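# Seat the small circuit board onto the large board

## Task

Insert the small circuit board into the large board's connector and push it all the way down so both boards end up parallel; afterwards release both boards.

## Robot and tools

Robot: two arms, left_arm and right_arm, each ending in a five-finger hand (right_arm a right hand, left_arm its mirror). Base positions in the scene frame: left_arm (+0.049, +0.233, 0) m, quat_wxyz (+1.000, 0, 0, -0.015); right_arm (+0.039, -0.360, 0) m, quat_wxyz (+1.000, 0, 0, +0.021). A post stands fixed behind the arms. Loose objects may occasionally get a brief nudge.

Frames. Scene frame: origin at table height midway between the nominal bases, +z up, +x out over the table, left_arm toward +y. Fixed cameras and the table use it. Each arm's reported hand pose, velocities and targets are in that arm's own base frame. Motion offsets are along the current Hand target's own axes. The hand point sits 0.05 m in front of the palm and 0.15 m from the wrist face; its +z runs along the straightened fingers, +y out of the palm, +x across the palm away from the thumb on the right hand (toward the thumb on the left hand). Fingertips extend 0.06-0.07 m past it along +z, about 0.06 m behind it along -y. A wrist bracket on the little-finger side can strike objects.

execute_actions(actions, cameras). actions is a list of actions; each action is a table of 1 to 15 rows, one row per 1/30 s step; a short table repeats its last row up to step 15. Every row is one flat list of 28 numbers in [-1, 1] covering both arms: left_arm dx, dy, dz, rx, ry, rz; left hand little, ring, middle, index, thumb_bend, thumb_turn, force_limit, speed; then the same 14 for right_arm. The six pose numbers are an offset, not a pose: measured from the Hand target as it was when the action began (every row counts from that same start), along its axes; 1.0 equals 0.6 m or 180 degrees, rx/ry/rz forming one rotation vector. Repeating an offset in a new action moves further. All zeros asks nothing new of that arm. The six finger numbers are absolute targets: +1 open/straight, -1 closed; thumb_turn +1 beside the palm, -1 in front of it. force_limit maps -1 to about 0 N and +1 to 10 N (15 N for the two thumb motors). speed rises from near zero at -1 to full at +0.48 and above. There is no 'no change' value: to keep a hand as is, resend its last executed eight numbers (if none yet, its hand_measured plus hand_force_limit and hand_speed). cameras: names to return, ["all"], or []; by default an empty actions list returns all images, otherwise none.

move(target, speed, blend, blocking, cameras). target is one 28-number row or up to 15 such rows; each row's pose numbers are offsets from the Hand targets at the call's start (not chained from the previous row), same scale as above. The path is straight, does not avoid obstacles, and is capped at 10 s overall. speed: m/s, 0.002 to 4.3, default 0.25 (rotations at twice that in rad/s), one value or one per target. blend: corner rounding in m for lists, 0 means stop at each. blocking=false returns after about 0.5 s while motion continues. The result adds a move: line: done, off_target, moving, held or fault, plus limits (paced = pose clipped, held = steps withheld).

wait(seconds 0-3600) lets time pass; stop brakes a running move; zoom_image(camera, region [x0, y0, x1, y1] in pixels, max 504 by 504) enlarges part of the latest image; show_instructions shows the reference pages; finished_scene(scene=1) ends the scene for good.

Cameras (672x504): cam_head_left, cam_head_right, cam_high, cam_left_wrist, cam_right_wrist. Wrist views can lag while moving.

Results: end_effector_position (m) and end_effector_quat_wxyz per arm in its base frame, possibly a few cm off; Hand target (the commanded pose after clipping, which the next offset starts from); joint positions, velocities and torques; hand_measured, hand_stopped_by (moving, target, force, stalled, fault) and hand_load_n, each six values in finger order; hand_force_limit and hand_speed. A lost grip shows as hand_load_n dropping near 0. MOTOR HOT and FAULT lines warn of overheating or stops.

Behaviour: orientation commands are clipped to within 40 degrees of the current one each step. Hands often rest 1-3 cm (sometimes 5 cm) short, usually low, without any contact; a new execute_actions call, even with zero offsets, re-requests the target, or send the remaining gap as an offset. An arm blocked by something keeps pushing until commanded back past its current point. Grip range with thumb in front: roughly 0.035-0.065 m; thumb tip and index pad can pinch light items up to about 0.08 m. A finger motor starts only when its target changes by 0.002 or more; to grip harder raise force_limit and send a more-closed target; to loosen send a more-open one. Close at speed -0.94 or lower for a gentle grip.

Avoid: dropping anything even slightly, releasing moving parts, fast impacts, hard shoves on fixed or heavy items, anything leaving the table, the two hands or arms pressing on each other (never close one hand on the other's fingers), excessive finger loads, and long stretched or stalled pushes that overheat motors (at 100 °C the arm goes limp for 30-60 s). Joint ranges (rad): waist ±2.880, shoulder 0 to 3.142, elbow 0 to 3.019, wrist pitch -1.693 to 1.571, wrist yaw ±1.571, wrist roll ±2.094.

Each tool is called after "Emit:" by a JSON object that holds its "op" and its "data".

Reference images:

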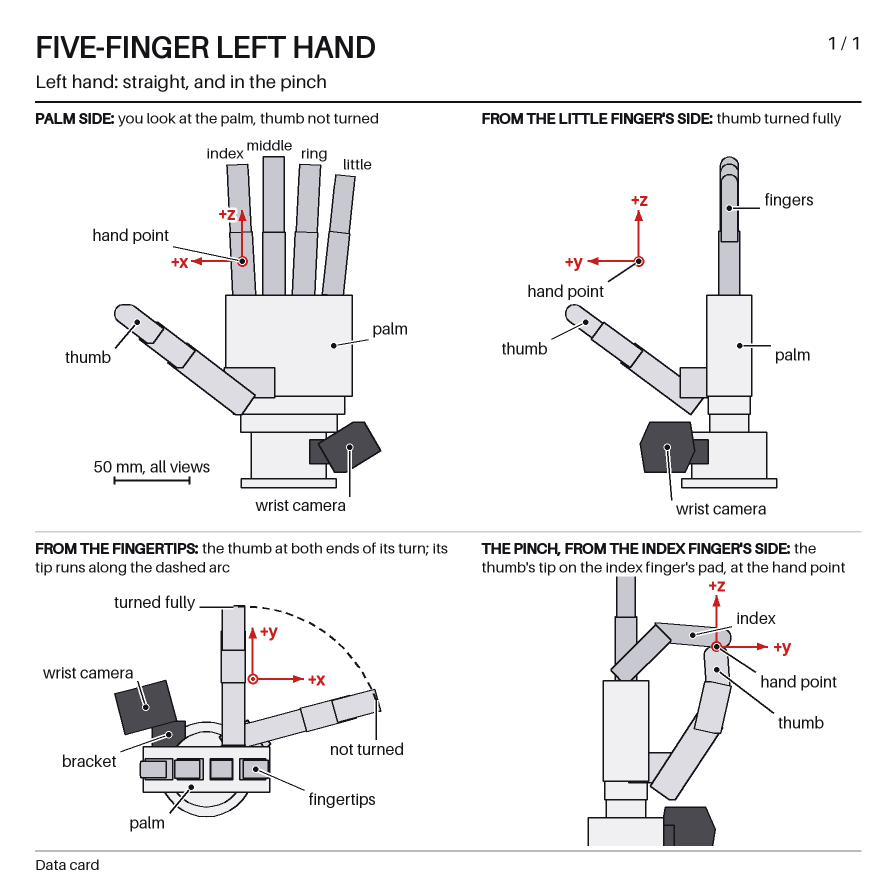

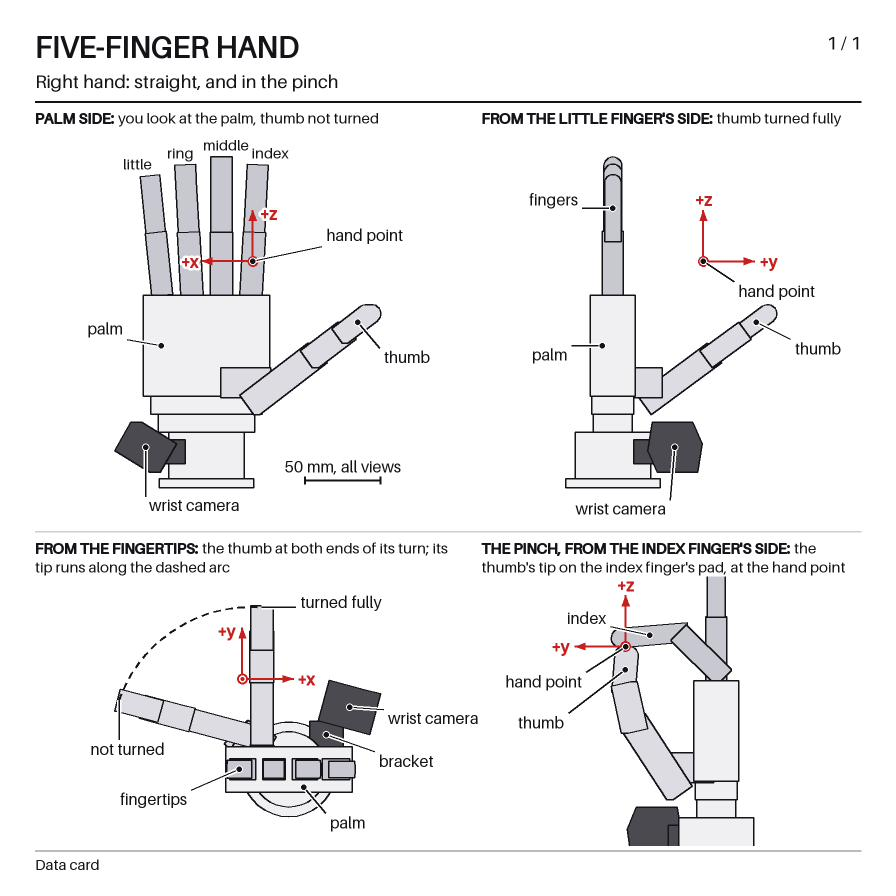

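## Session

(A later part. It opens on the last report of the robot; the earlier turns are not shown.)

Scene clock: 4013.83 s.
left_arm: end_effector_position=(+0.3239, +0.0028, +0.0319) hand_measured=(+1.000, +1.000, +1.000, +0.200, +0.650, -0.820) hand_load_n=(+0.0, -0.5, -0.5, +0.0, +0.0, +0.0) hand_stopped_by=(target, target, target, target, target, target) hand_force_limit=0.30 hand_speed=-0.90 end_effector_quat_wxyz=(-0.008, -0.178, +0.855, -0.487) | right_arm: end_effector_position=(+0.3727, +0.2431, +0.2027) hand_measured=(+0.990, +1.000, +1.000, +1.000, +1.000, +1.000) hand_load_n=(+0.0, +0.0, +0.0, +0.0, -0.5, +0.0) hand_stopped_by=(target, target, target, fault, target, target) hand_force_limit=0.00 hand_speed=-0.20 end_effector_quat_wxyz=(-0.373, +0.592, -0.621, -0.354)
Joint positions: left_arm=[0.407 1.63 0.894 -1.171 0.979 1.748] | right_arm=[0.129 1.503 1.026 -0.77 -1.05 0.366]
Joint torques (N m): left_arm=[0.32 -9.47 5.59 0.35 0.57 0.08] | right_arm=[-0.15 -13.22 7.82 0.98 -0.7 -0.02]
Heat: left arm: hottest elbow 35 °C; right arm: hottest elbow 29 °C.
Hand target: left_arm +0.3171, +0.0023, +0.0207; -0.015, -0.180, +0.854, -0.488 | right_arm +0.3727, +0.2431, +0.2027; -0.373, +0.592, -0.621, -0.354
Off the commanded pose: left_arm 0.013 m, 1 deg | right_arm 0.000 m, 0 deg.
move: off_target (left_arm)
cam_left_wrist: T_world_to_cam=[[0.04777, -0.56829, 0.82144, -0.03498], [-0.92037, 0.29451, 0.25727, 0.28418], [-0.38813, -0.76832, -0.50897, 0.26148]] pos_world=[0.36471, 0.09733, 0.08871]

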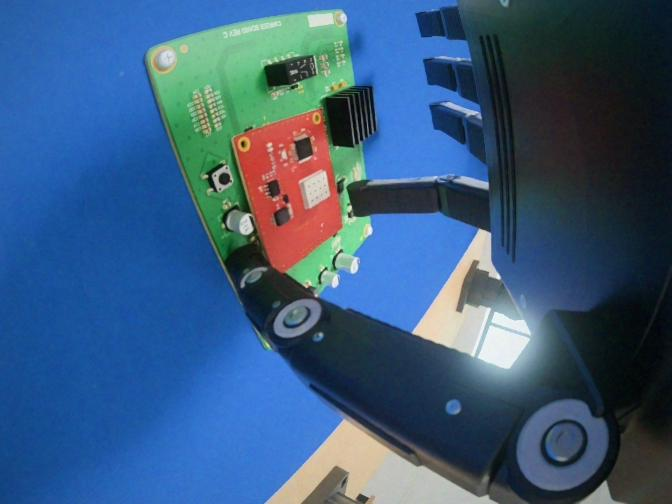

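Emit:
{"op": "move", "data": {"target": [0,0,0,0,0,0,1,1,1,0.12,0.6,-0.82,0.3,-0.94,0,0,0,0,0,0,0.99,1,1,1,1,1,0,-0.2], "speed": 0.02, "cameras": ["cam_left_wrist","cam_right_wrist"]}}

Emit:
{"op": "zoom_image", "data": {"camera": "cam_left_wrist", "region": [220, 130, 380, 290]}}

Emit:
{"op": "zoom_image", "data": {"camera": "cam_right_wrist", "region": [335, 110, 395, 155]}}

Scene clock: 4021.80 s.
left_arm: end_effector_position=(+0.3240, +0.0030, +0.0319) hand_measured=(+1.000, +1.000, +1.000, +0.120, +0.600, -0.820) hand_load_n=(+0.0, +0.0, +0.0, +0.0, +0.5, +0.0) hand_stopped_by=(target, target, target, target, target, target) hand_force_limit=0.30 hand_speed=-0.94 end_effector_quat_wxyz=(-0.008, -0.177, +0.855, -0.487) | right_arm: end_effector_position=(+0.3727, +0.2431, +0.2027) hand_measured=(+0.990, +1.000, +1.000, +1.000, +1.000, +1.000) hand_load_n=(-0.5, +0.0, +0.0, +0.0, +0.0, +0.0) hand_stopped_by=(target, target, target, fault, target, target) hand_force_limit=0.00 hand_speed=-0.20 end_effector_quat_wxyz=(-0.373, +0.592, -0.621, -0.354)
Joint positions: left_arm=[0.407 1.63 0.894 -1.171 0.979 1.75] | right_arm=[0.129 1.503 1.026 -0.77 -1.05 0.366]
Joint torques (N m): left_arm=[1.26 -9.64 5.56 0.49 0.49 0.1] | right_arm=[-0.62 -13.1 7.87 1.01 -0.7 -0.01]
Heat: left arm: hottest elbow 34 °C; right arm: hottest elbow 29 °C.
Hand target: left_arm +0.3171, +0.0023, +0.0208; -0.015, -0.180, +0.854, -0.488 | right_arm +0.3727, +0.2431, +0.2027; -0.373, +0.592, -0.621, -0.354
Off the commanded pose: left_arm 0.013 m, 1 deg | right_arm 0.000 m, 0 deg.
move: done
cam_left_wrist: T_world_to_cam=[[0.04615, -0.56862, 0.82131, -0.0343], [-0.92059, 0.29497, 0.25594, 0.2844], [-0.38779, -0.7679, -0.50985, 0.26151]] pos_world=[0.36481, 0.09742, 0.08871]
cam_right_wrist: T_world_to_cam=[[-0.9804, -0.04041, -0.19285, 0.41766], [-0.19302, 0.00012, 0.9812, -0.1242], [-0.03963, 0.99918, -0.00792, -0.11447]] pos_world=[0.38096, 0.13127, 0.2015]

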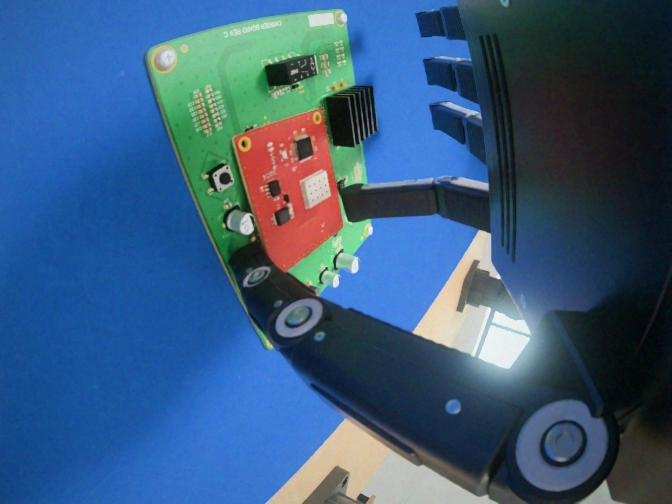

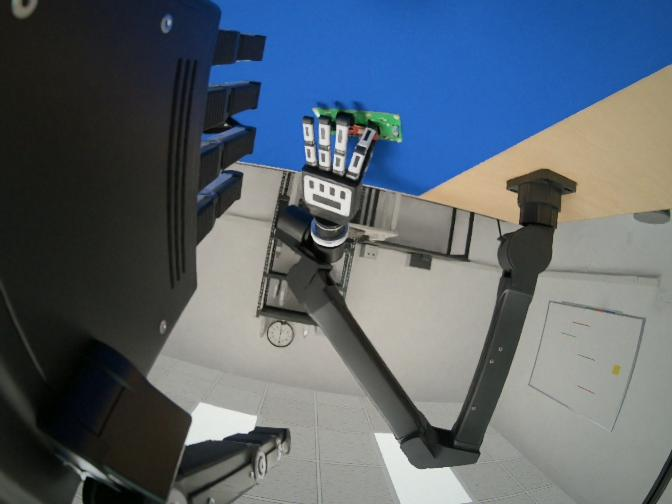

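Scaled by 3.150 from the camera's image (finer frame: 960x720).

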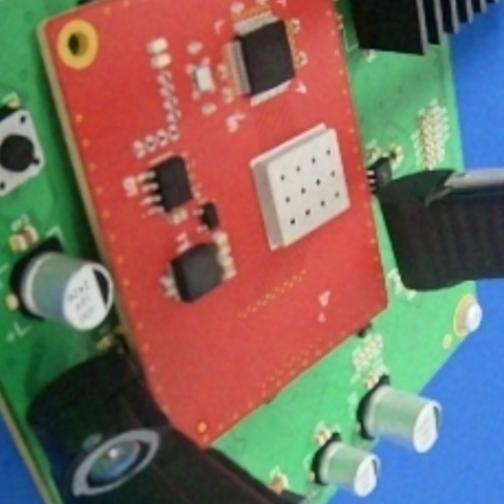

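Scaled by 8.400 from the camera's image (finer frame: 960x720).

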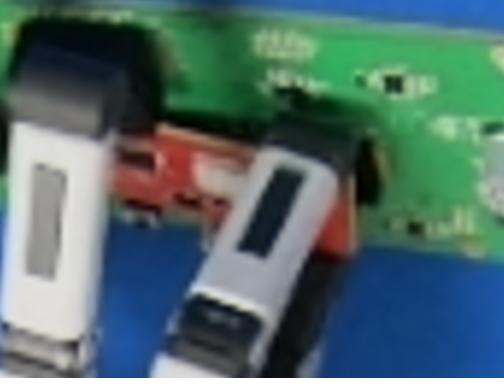

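Emit:
{"op": "execute_actions", "data": {"actions": []}}

Scene clock: 4042.20 s.
left_arm: end_effector_position=(+0.3240, +0.0030, +0.0319) hand_measured=(+1.000, +1.000, +1.000, +0.120, +0.600, -0.820) hand_load_n=(+0.5, +0.0, +0.0, +0.0, +0.0, +0.0) hand_stopped_by=(target, target, target, target, target, target) hand_force_limit=0.30 hand_speed=-0.94 end_effector_quat_wxyz=(-0.008, -0.177, +0.855, -0.487) | right_arm: end_effector_position=(+0.3727, +0.2431, +0.2027) hand_measured=(+0.990, +1.000, +1.000, +1.000, +1.000, +1.000) hand_load_n=(+0.0, +0.0, +0.0, +0.0, +0.0, +0.0) hand_stopped_by=(target, target, target, fault, target, target) hand_force_limit=0.00 hand_speed=-0.20 end_effector_quat_wxyz=(-0.373, +0.592, -0.621, -0.354)
Joint positions: left_arm=[0.407 1.63 0.894 -1.171 0.979 1.75] | right_arm=[0.129 1.503 1.026 -0.77 -1.05 0.366]
Joint velocities: within noise
Joint torques (N m): left_arm=[0.62 -9.82 5.64 0.43 0.51 0.09] | right_arm=[-0.56 -13.33 7.87 1.01 -0.69 -0.01]
Heat: left arm: hottest elbow 34 °C; right arm: hottest elbow 29 °C.
Hand target: left_arm +0.3171, +0.0023, +0.0208; -0.015, -0.180, +0.854, -0.488 | right_arm +0.3727, +0.2431, +0.2027; -0.373, +0.592, -0.621, -0.354
Off the commanded pose: left_arm 0.013 m, 1 deg | right_arm 0.000 m, 0 deg.
camera_calibration:
cam_left_wrist: T_world_to_cam=[[0.04615, -0.56862, 0.82131, -0.0343], [-0.92059, 0.29497, 0.25594, 0.2844], [-0.38779, -0.7679, -0.50985, 0.26151]] pos_world=[0.36481, 0.09742, 0.08871]
cam_right_wrist: T_world_to_cam=[[-0.9804, -0.04041, -0.19285, 0.41766], [-0.19302, 0.00012, 0.9812, -0.1242], [-0.03963, 0.99918, -0.00792, -0.11447]] pos_world=[0.38096, 0.13127, 0.2015]

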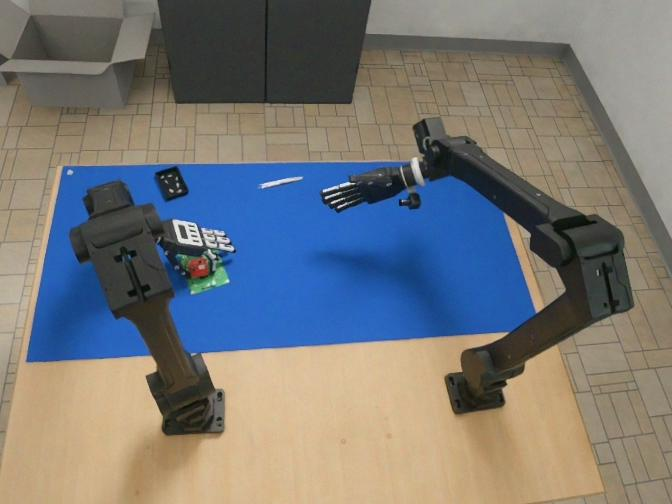

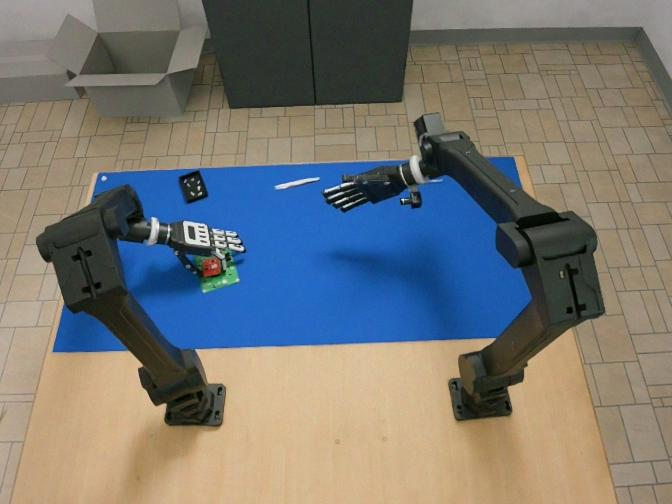

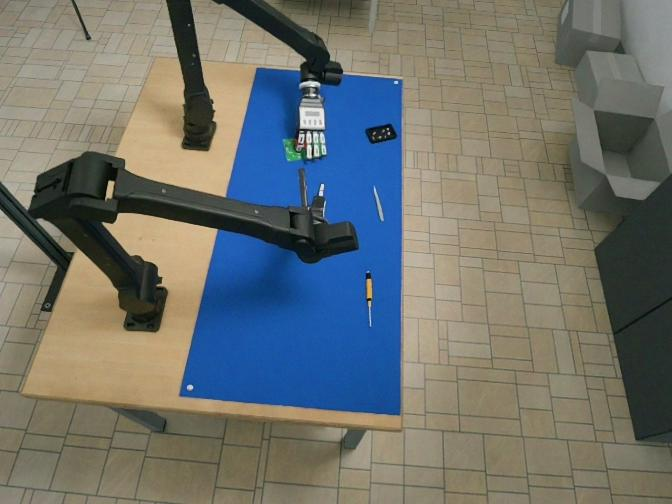

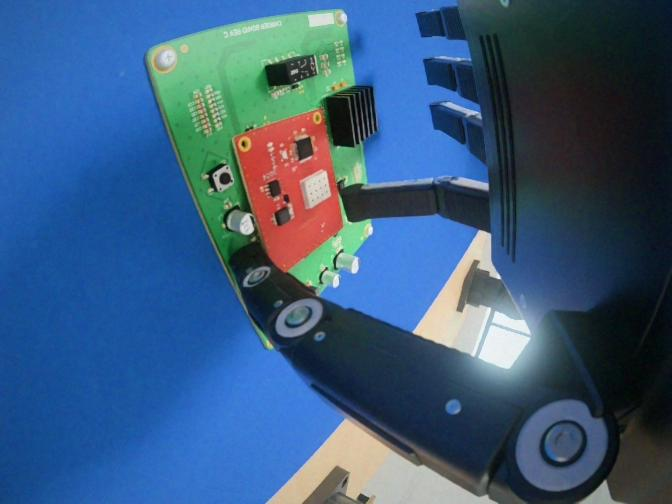

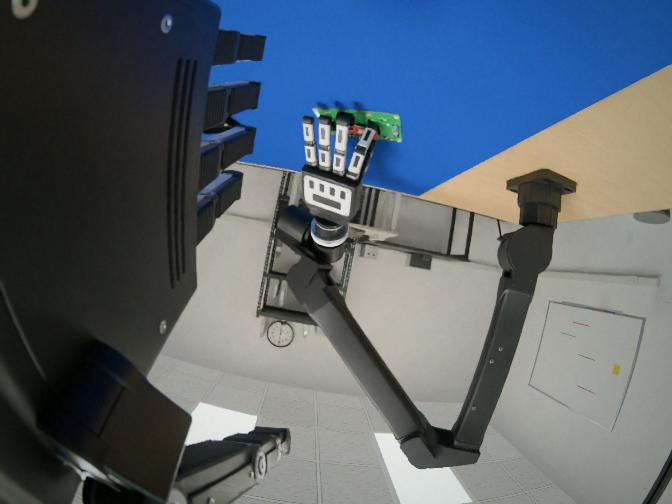

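Emit:
{"op": "move", "data": {"target": [0,0,0,0,0,0,1,1,1,0.03,0.6,-0.82,-0.2,-0.94,0,0,0,0,0,0,0.99,1,1,1,1,1,0,-0.2], "cameras": ["cam_left_wrist","cam_right_wrist"]}}

Emit:
{"op": "zoom_image", "data": {"camera": "cam_left_wrist", "region": [220, 130, 380, 290]}}

Emit:
{"op": "zoom_image", "data": {"camera": "cam_right_wrist", "region": [335, 110, 395, 155]}}

Scene clock: 4049.97 s.
left_arm: end_effector_position=(+0.3240, +0.0030, +0.0319) hand_measured=(+1.000, +1.000, +1.000, +0.030, +0.600, -0.820) hand_load_n=(+0.0, +0.0, +0.0, +2.0, +2.5, +0.0) hand_stopped_by=(target, target, target, target, target, target) hand_force_limit=-0.20 hand_speed=-0.94 end_effector_quat_wxyz=(-0.008, -0.177, +0.855, -0.487) | right_arm: end_effector_position=(+0.3727, +0.2431, +0.2027) hand_measured=(+0.990, +1.000, +1.000, +1.000, +1.000, +1.000) hand_load_n=(+0.0, -0.5, +0.0, +0.0, +0.0, +0.0) hand_stopped_by=(target, target, target, fault, target, target) hand_force_limit=0.00 hand_speed=-0.20 end_effector_quat_wxyz=(-0.373, +0.592, -0.621, -0.354)
Joint positions: left_arm=[0.407 1.63 0.894 -1.171 0.979 1.75] | right_arm=[0.129 1.503 1.026 -0.77 -1.05 0.366]
Joint torques (N m): left_arm=[0.91 -9.29 5.72 0.4 0.46 0.06] | right_arm=[-0.38 -13.04 7.86 1.07 -0.73 -0.01]
Heat: left arm: hottest elbow 33 °C; right arm: hottest elbow 29 °C.
Hand target: left_arm +0.3171, +0.0023, +0.0208; -0.015, -0.180, +0.854, -0.488 | right_arm +0.3727, +0.2431, +0.2027; -0.373, +0.592, -0.621, -0.354
Off the commanded pose: left_arm 0.013 m, 1 deg | right_arm 0.000 m, 0 deg.
move: done
cam_left_wrist: T_world_to_cam=[[0.04615, -0.56862, 0.82131, -0.0343], [-0.92059, 0.29497, 0.25594, 0.2844], [-0.38779, -0.7679, -0.50985, 0.26151]] pos_world=[0.36481, 0.09742, 0.08871]
cam_right_wrist: T_world_to_cam=[[-0.9804, -0.04041, -0.19285, 0.41766], [-0.19302, 0.00012, 0.9812, -0.1242], [-0.03963, 0.99918, -0.00792, -0.11447]] pos_world=[0.38096, 0.13127, 0.2015]

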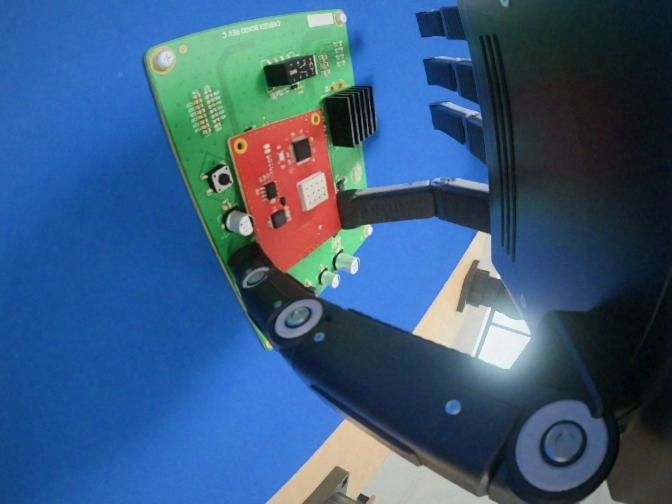

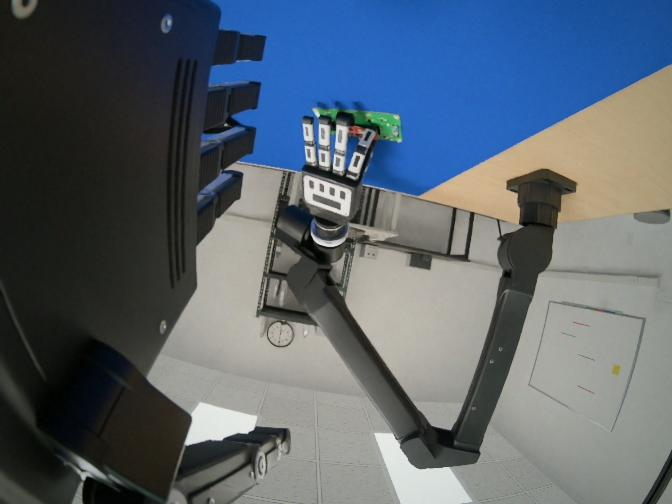

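Scaled by 3.150 from the camera's image (finer frame: 960x720).

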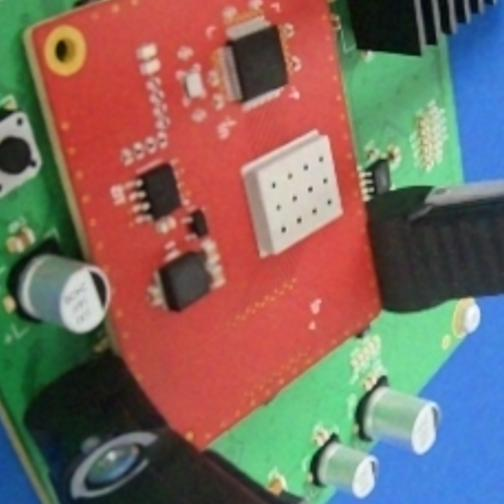

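Scaled by 8.400 from the camera's image (finer frame: 960x720).

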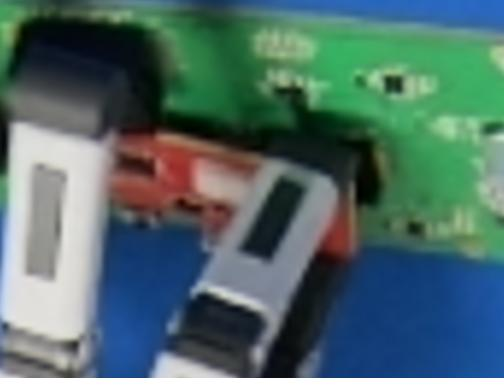

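Emit:
{"op": "move", "data": {"target": [0,0,0,0,0,0,1,1,1,-0.04,0.6,-0.82,0.1,-0.94,0,0,0,0,0,0,0.99,1,1,1,1,1,0,-0.2], "cameras": ["cam_left_wrist","cam_right_wrist"]}}

Emit:
{"op": "zoom_image", "data": {"camera": "cam_left_wrist", "region": [220, 130, 380, 290]}}

Emit:
{"op": "zoom_image", "data": {"camera": "cam_right_wrist", "region": [335, 110, 395, 155]}}

Scene clock: 4054.20 s.
left_arm: end_effector_position=(+0.3240, +0.0030, +0.0319) hand_measured=(+1.000, +1.000, +1.000, +0.010, +0.602, -0.820) hand_load_n=(+0.0, +0.0, +0.0, +6.0, +6.5, +0.0) hand_stopped_by=(target, target, target, force, target, target) hand_force_limit=0.10 hand_speed=-0.94 end_effector_quat_wxyz=(-0.008, -0.177, +0.855, -0.487) | right_arm: end_effector_position=(+0.3727, +0.2431, +0.2027) hand_measured=(+0.990, +1.000, +1.000, +1.000, +1.000, +1.000) hand_load_n=(+0.0, +0.0, +0.0, +0.0, +0.0, +0.0) hand_stopped_by=(target, target, target, fault, target, target) hand_force_limit=0.00 hand_speed=-0.20 end_effector_quat_wxyz=(-0.373, +0.592, -0.621, -0.354)
Joint positions: left_arm=[0.407 1.63 0.894 -1.171 0.979 1.75] | right_arm=[0.129 1.503 1.026 -0.77 -1.05 0.366]
Joint torques (N m): left_arm=[0.97 -9.7 5.76 0.54 0.47 0.1] | right_arm=[-0.62 -12.81 7.88 1.03 -0.71 0]
Heat: left arm: hottest elbow 33 °C; right arm: hottest elbow 29 °C.
Hand target: left_arm +0.3171, +0.0024, +0.0207; -0.015, -0.180, +0.854, -0.488 | right_arm +0.3727, +0.2431, +0.2027; -0.373, +0.592, -0.621, -0.354
Off the commanded pose: left_arm 0.013 m, 1 deg | right_arm 0.000 m, 0 deg.
move: done
cam_left_wrist: T_world_to_cam=[[0.04615, -0.56862, 0.82131, -0.0343], [-0.92059, 0.29497, 0.25594, 0.2844], [-0.38779, -0.7679, -0.50985, 0.26151]] pos_world=[0.36481, 0.09742, 0.08871]
cam_right_wrist: T_world_to_cam=[[-0.9804, -0.04041, -0.19285, 0.41766], [-0.19302, 0.00012, 0.9812, -0.1242], [-0.03963, 0.99918, -0.00792, -0.11447]] pos_world=[0.38096, 0.13127, 0.2015]

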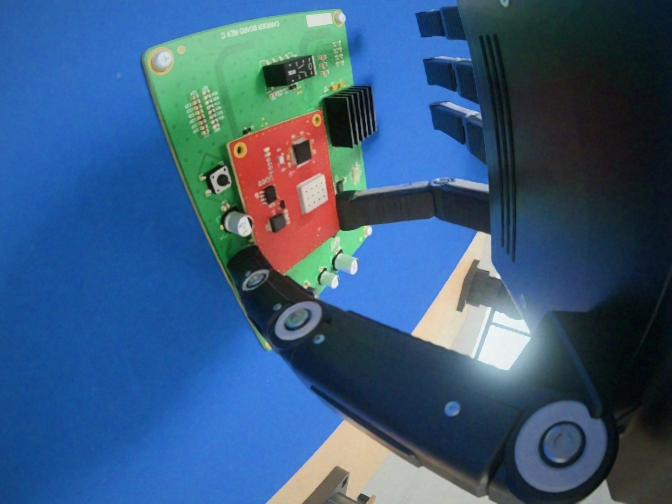

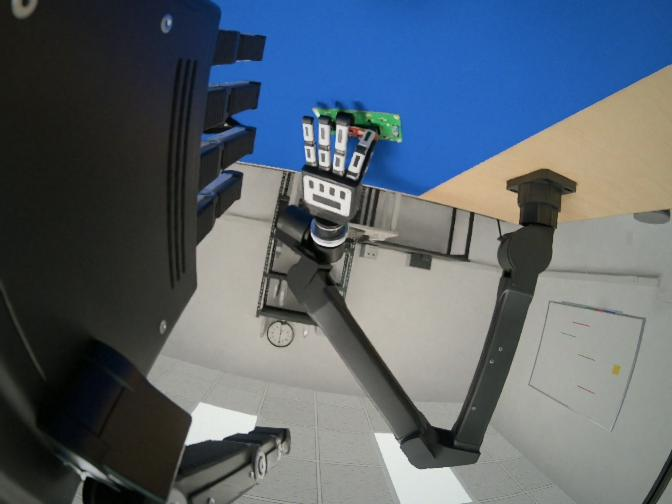

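Scaled by 3.150 from the camera's image (finer frame: 960x720).

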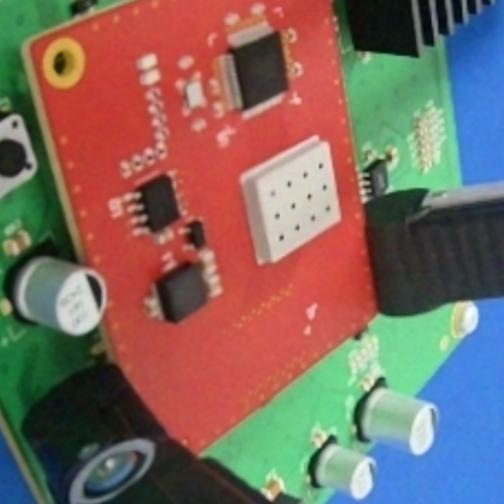

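Scaled by 8.400 from the camera's image (finer frame: 960x720).

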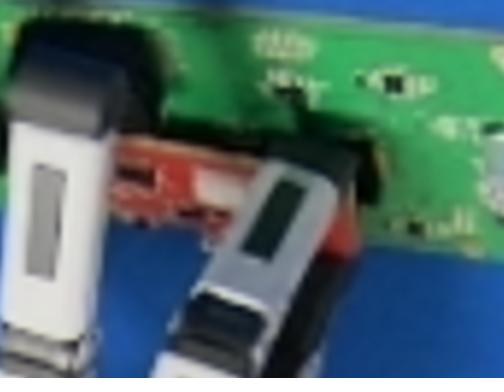

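Emit:
{"op": "move", "data": {"target": [[-0.02489,-0.0430,-0.03073,0,0,0,1,1,1,-0.04,0.6,-0.82,0.1,-0.94,0,0,0,0,0,0,0.99,1,1,1,1,1,0,-0.2],[-0.01818,-0.0706,-0.04818,0,0,0,1,1,1,-0.04,0.6,-0.82,0.1,-0.94,0,0,0,0,0,0,0.99,1,1,1,1,1,0,-0.2]], "speed": 0.06, "cameras": ["cam_left_wrist","cam_right_wrist"]}}

Emit:
{"op": "zoom_image", "data": {"camera": "cam_left_wrist", "region": [220, 130, 380, 290]}}

Emit:
{"op": "zoom_image", "data": {"camera": "cam_right_wrist", "region": [335, 110, 395, 155]}}

Scene clock: 4068.97 s.
left_arm: end_effector_position=(+0.3212, +0.0018, +0.0575) hand_measured=(+1.000, +1.000, +1.000, +0.010, +0.600, -0.820) hand_load_n=(+0.0, +0.0, +0.0, +0.0, +0.0, +0.0) hand_stopped_by=(target, target, target, force, target, target) hand_force_limit=0.10 hand_speed=-0.94 end_effector_quat_wxyz=(-0.034, -0.190, +0.849, -0.492) | right_arm: end_effector_position=(+0.3727, +0.2431, +0.2027) hand_measured=(+0.990, +1.000, +1.000, +1.000, +1.000, +1.000) hand_load_n=(+0.0, +0.0, +0.0, +0.0, -0.5, +0.0) hand_stopped_by=(target, target, target, fault, target, target) hand_force_limit=0.00 hand_speed=-0.20 end_effector_quat_wxyz=(-0.373, +0.592, -0.621, -0.354)
Joint positions: left_arm=[0.407 1.616 0.942 -1.295 0.979 1.751] | right_arm=[0.129 1.503 1.026 -0.77 -1.05 0.366]
Joint torques (N m): left_arm=[0.97 -12.98 11.25 -0.42 0.51 0.14] | right_arm=[-0.73 -12.92 7.97 1.06 -0.71 -0.02]
Heat: left arm: hottest elbow 33 °C; right arm: hottest elbow 29 °C.
Hand target: left_arm +0.3366, +0.0103, +0.0688; -0.015, -0.180, +0.854, -0.488 | right_arm +0.3727, +0.2431, +0.2027; -0.373, +0.592, -0.621, -0.354
Off the commanded pose: left_arm 0.021 m, 3 deg | right_arm 0.000 m, 0 deg.
move: off_target (left_arm)
cam_left_wrist: T_world_to_cam=[[0.09129, -0.54872, 0.83101, -0.07099], [-0.90503, 0.30241, 0.29911, 0.26807], [-0.41543, -0.77939, -0.469, 0.27914]] pos_world=[0.36506, 0.09755, 0.10973]
cam_right_wrist: T_world_to_cam=[[-0.9804, -0.04041, -0.19285, 0.41766], [-0.19302, 0.00012, 0.9812, -0.1242], [-0.03963, 0.99918, -0.00792, -0.11447]] pos_world=[0.38096, 0.13127, 0.2015]

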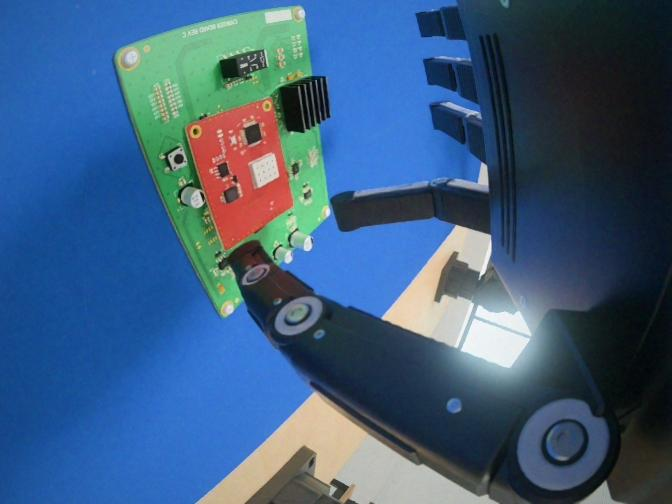

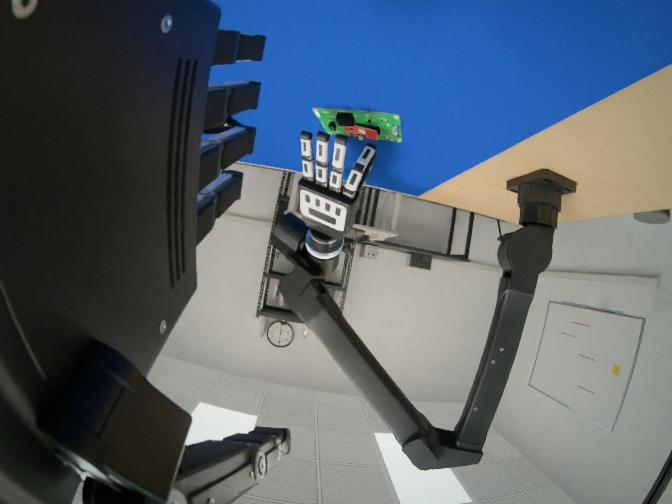

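Scaled by 3.150 from the camera's image (finer frame: 960x720).

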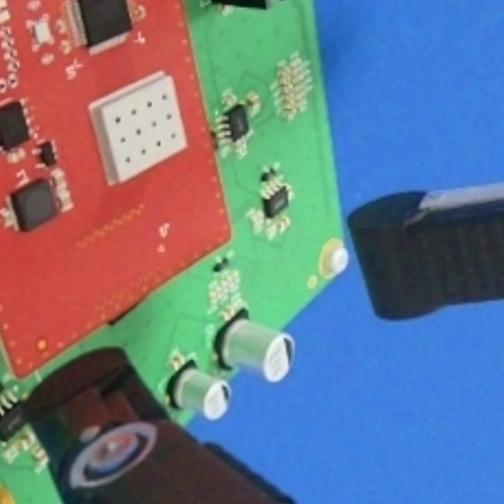

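Scaled by 8.400 from the camera's image (finer frame: 960x720).

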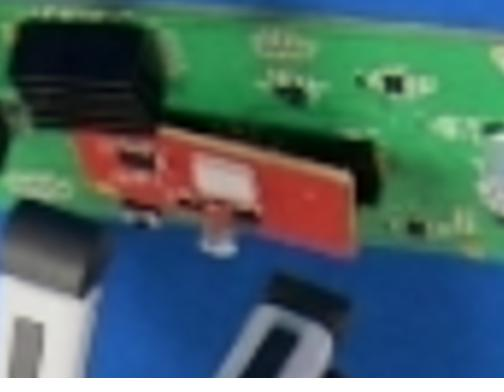

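Emit:
{"op": "zoom_image", "data": {"camera": "cam_right_wrist", "region": [310, 95, 410, 155]}}

Emit:
{"op": "zoom_image", "data": {"camera": "cam_left_wrist", "region": [170, 80, 330, 320]}}

Scaled by 5.040 from the camera's image (finer frame: 960x720).

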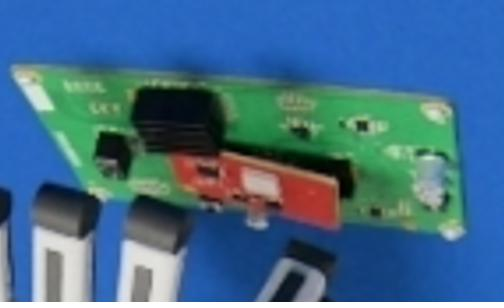

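Scaled by 2.100 from the camera's image (finer frame: 960x720).

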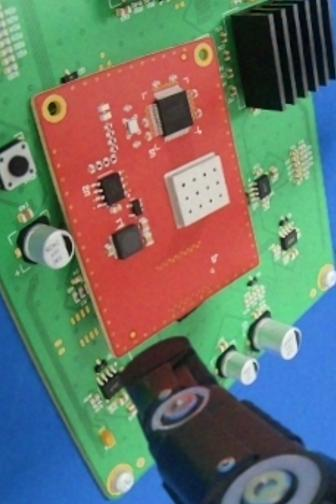

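Emit:
{"op": "zoom_image", "data": {"camera": "cam_left_wrist", "region": [170, 90, 270, 180]}}

Emit:
{"op": "zoom_image", "data": {"camera": "cam_left_wrist", "region": [200, 180, 330, 290]}}

Scaled by 5.040 from the camera's image (finer frame: 960x720).

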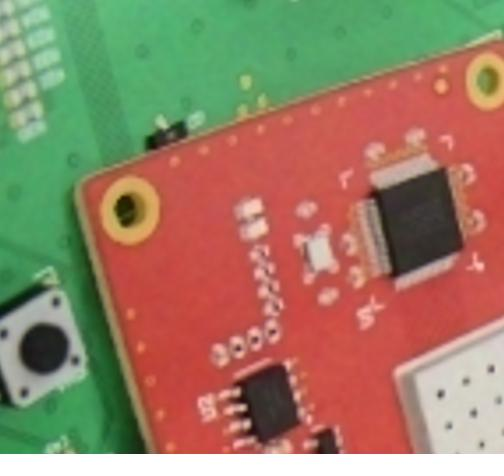

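Scaled by 3.877 from the camera's image (finer frame: 960x720).

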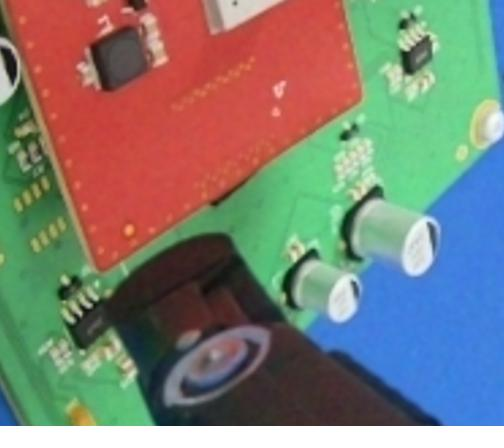

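Emit:
{"op": "move", "data": {"target": [[0.00221,-0.01008,-0.0023,0,0,0,1,1,1,0.3,0.68,-0.82,0.1,-0.3,0,0,0,0,0,0,0.99,1,1,1,1,1,0,-0.2],[0.01991,0.04864,0.03516,0,0,0,1,1,1,0.3,0.68,-0.82,0.1,-0.3,0,0,0,0,0,0,0.99,1,1,1,1,1,0,-0.2]], "speed": [0.12,0.06], "cameras": ["cam_left_wrist","cam_right_wrist"]}}

Emit:
{"op": "zoom_image", "data": {"camera": "cam_left_wrist", "region": [190, 90, 350, 250]}}

Emit:
{"op": "zoom_image", "data": {"camera": "cam_right_wrist", "region": [335, 110, 395, 155]}}

Scene clock: 4144.20 s.
left_arm: end_effector_position=(+0.3241, +0.0030, +0.0456) hand_measured=(+1.000, +1.000, +1.000, +0.300, +0.680, -0.820) hand_load_n=(+0.0, +0.0, +0.0, +0.0, +0.5, +0.0) hand_stopped_by=(target, target, target, target, target, target) hand_force_limit=0.10 hand_speed=-0.30 end_effector_quat_wxyz=(-0.008, -0.177, +0.855, -0.487) | right_arm: end_effector_position=(+0.3727, +0.2431, +0.2027) hand_measured=(+0.990, +1.000, +1.000, +1.000, +1.000, +1.000) hand_load_n=(+0.0, -0.5, +0.0, +0.0, +0.0, +0.0) hand_stopped_by=(target, target, target, fault, target, target) hand_force_limit=0.00 hand_speed=-0.20 end_effector_quat_wxyz=(-0.373, +0.592, -0.621, -0.354)
Joint positions: left_arm=[0.407 1.605 0.909 -1.213 0.979 1.751] | right_arm=[0.129 1.503 1.026 -0.77 -1.05 0.366]
Joint torques (N m): left_arm=[1.2 -9.35 6.19 0.4 0.53 0.05] | right_arm=[-0.32 -13.16 7.87 1.03 -0.69 -0.02]
Heat: left arm: hottest elbow 38 °C; right arm: hottest elbow 29 °C.
Hand target: left_arm +0.3191, +0.0025, +0.0360; -0.015, -0.180, +0.854, -0.488 | right_arm +0.3727, +0.2431, +0.2027; -0.373, +0.592, -0.621, -0.354
Off the commanded pose: left_arm 0.011 m, 1 deg | right_arm 0.000 m, 0 deg.
move: off_target (left_arm)
cam_left_wrist: T_world_to_cam=[[0.04633, -0.56808, 0.82167, -0.04565], [-0.92017, 0.29585, 0.25643, 0.28075], [-0.38877, -0.76795, -0.50902, 0.26893]] pos_world=[0.36501, 0.09753, 0.10241]
cam_right_wrist: T_world_to_cam=[[-0.9804, -0.04041, -0.19285, 0.41766], [-0.19302, 0.00012, 0.9812, -0.1242], [-0.03963, 0.99918, -0.00792, -0.11447]] pos_world=[0.38096, 0.13127, 0.2015]

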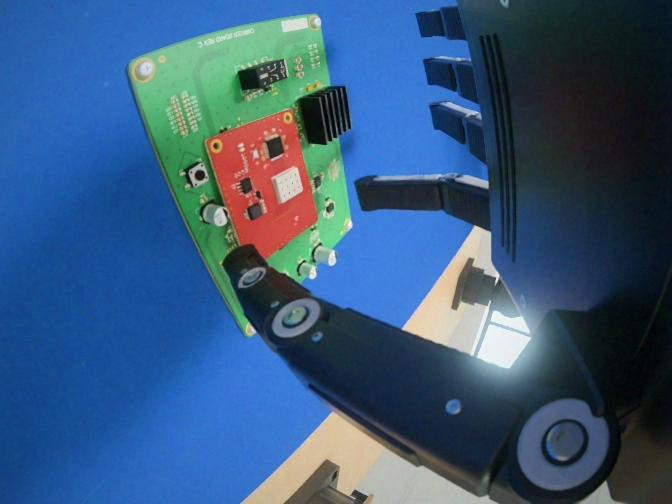

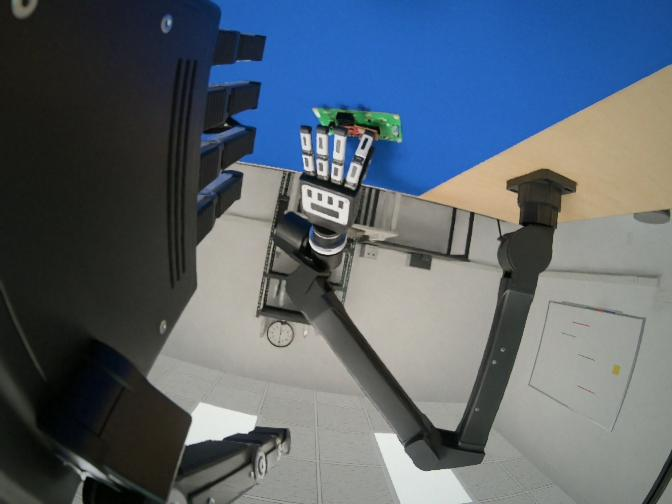

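Scaled by 3.150 from the camera's image (finer frame: 960x720).

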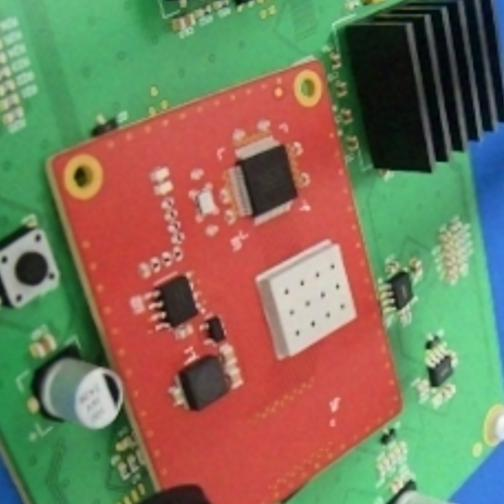

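Scaled by 8.400 from the camera's image (finer frame: 960x720).

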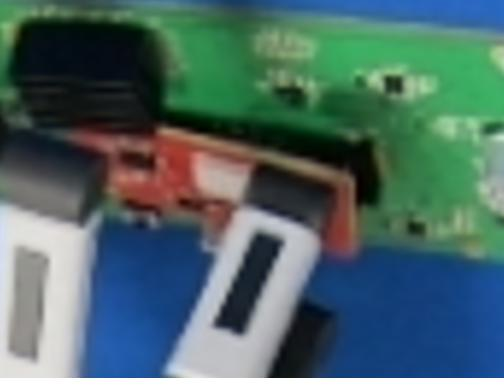

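Emit:
{"op": "move", "data": {"target": [[-0.00188,0.0219,0.01305,0,0,0,1,1,1,0.3,0.68,-0.82,0.1,-0.3,0,0,0,0,0,0,0.99,1,1,1,1,1,0,-0.2],[-0.00188,0.0219,0.01305,0,0,0,1,1,1,0.12,0.6,-0.82,0.3,-0.94,0,0,0,0,0,0,0.99,1,1,1,1,1,0,-0.2]], "speed": 0.06, "cameras": ["cam_left_wrist","cam_right_wrist"]}}

Emit:
{"op": "zoom_image", "data": {"camera": "cam_left_wrist", "region": [220, 130, 380, 290]}}

Emit:
{"op": "zoom_image", "data": {"camera": "cam_right_wrist", "region": [335, 110, 395, 155]}}

Scene clock: 4151.90 s.
left_arm: end_effector_position=(+0.3227, +0.0032, +0.0313) hand_measured=(+1.000, +1.000, +1.000, +0.120, +0.600, -0.820) hand_load_n=(-0.5, +0.0, +0.0, +0.0, +0.5, +0.0) hand_stopped_by=(target, target, target, target, target, target) hand_force_limit=0.30 hand_speed=-0.94 end_effector_quat_wxyz=(-0.008, -0.178, +0.855, -0.487) | right_arm: end_effector_position=(+0.3727, +0.2431, +0.2027) hand_measured=(+0.990, +1.000, +1.000, +1.000, +1.000, +1.000) hand_load_n=(+0.0, +0.0, +0.0, +0.0, -0.5, +0.0) hand_stopped_by=(target, target, target, fault, target, target) hand_force_limit=0.00 hand_speed=-0.20 end_effector_quat_wxyz=(-0.373, +0.592, -0.621, -0.354)
Joint positions: left_arm=[0.409 1.629 0.891 -1.171 0.979 1.752] | right_arm=[0.129 1.503 1.026 -0.77 -1.05 0.366]
Joint torques (N m): left_arm=[0.32 -9.64 5.78 0.46 0.51 0.1] | right_arm=[-0.73 -13.04 7.91 1.01 -0.7 0.01]
Heat: left arm: hottest elbow 38 °C; right arm: hottest elbow 29 °C.
Hand target: left_arm +0.3171, +0.0023, +0.0208; -0.015, -0.180, +0.854, -0.488 | right_arm +0.3727, +0.2431, +0.2027; -0.373, +0.592, -0.621, -0.354
Off the commanded pose: left_arm 0.012 m, 1 deg | right_arm 0.000 m, 0 deg.
move: off_target (left_arm); target 2's new numbers were sent with left_arm's hand 0.012 m and 1 deg from that target
cam_left_wrist: T_world_to_cam=[[0.0472, -0.56794, 0.82171, -0.03405], [-0.92078, 0.29415, 0.2562, 0.2833], [-0.38721, -0.76871, -0.50906, 0.26069]] pos_world=[0.3634, 0.09773, 0.08811]
cam_right_wrist: T_world_to_cam=[[-0.9804, -0.04041, -0.19285, 0.41766], [-0.19302, 0.00012, 0.9812, -0.1242], [-0.03963, 0.99918, -0.00792, -0.11447]] pos_world=[0.38096, 0.13127, 0.2015]

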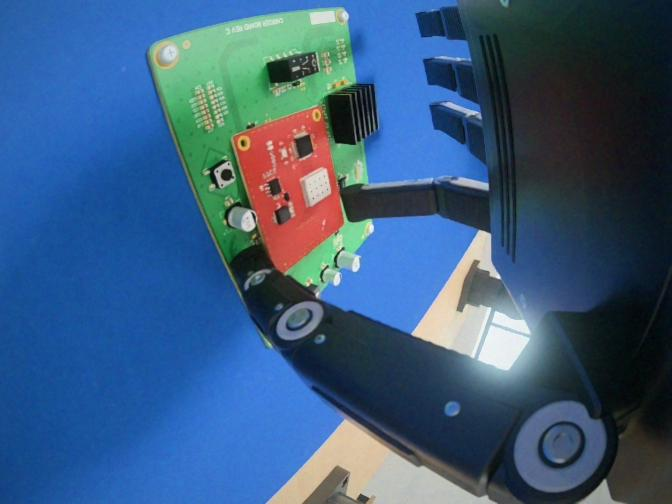

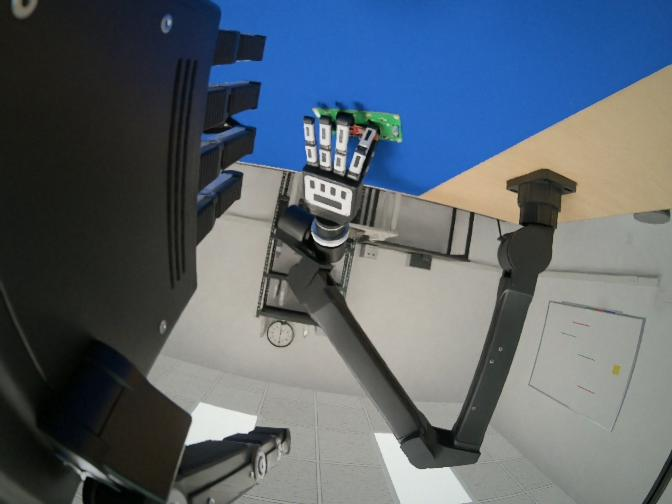

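Scaled by 3.150 from the camera's image (finer frame: 960x720).

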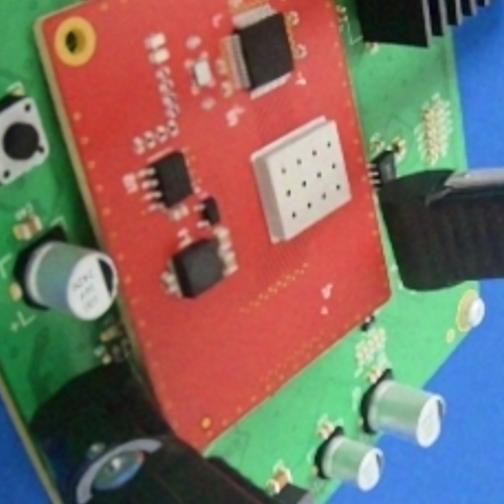

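Scaled by 8.400 from the camera's image (finer frame: 960x720).

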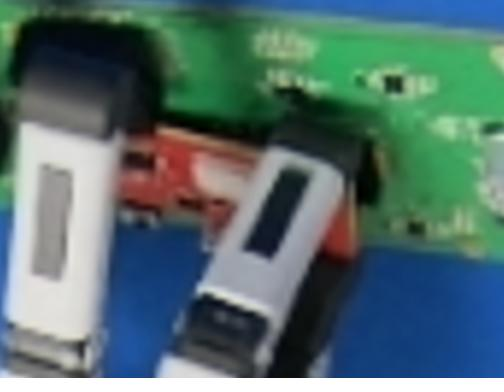

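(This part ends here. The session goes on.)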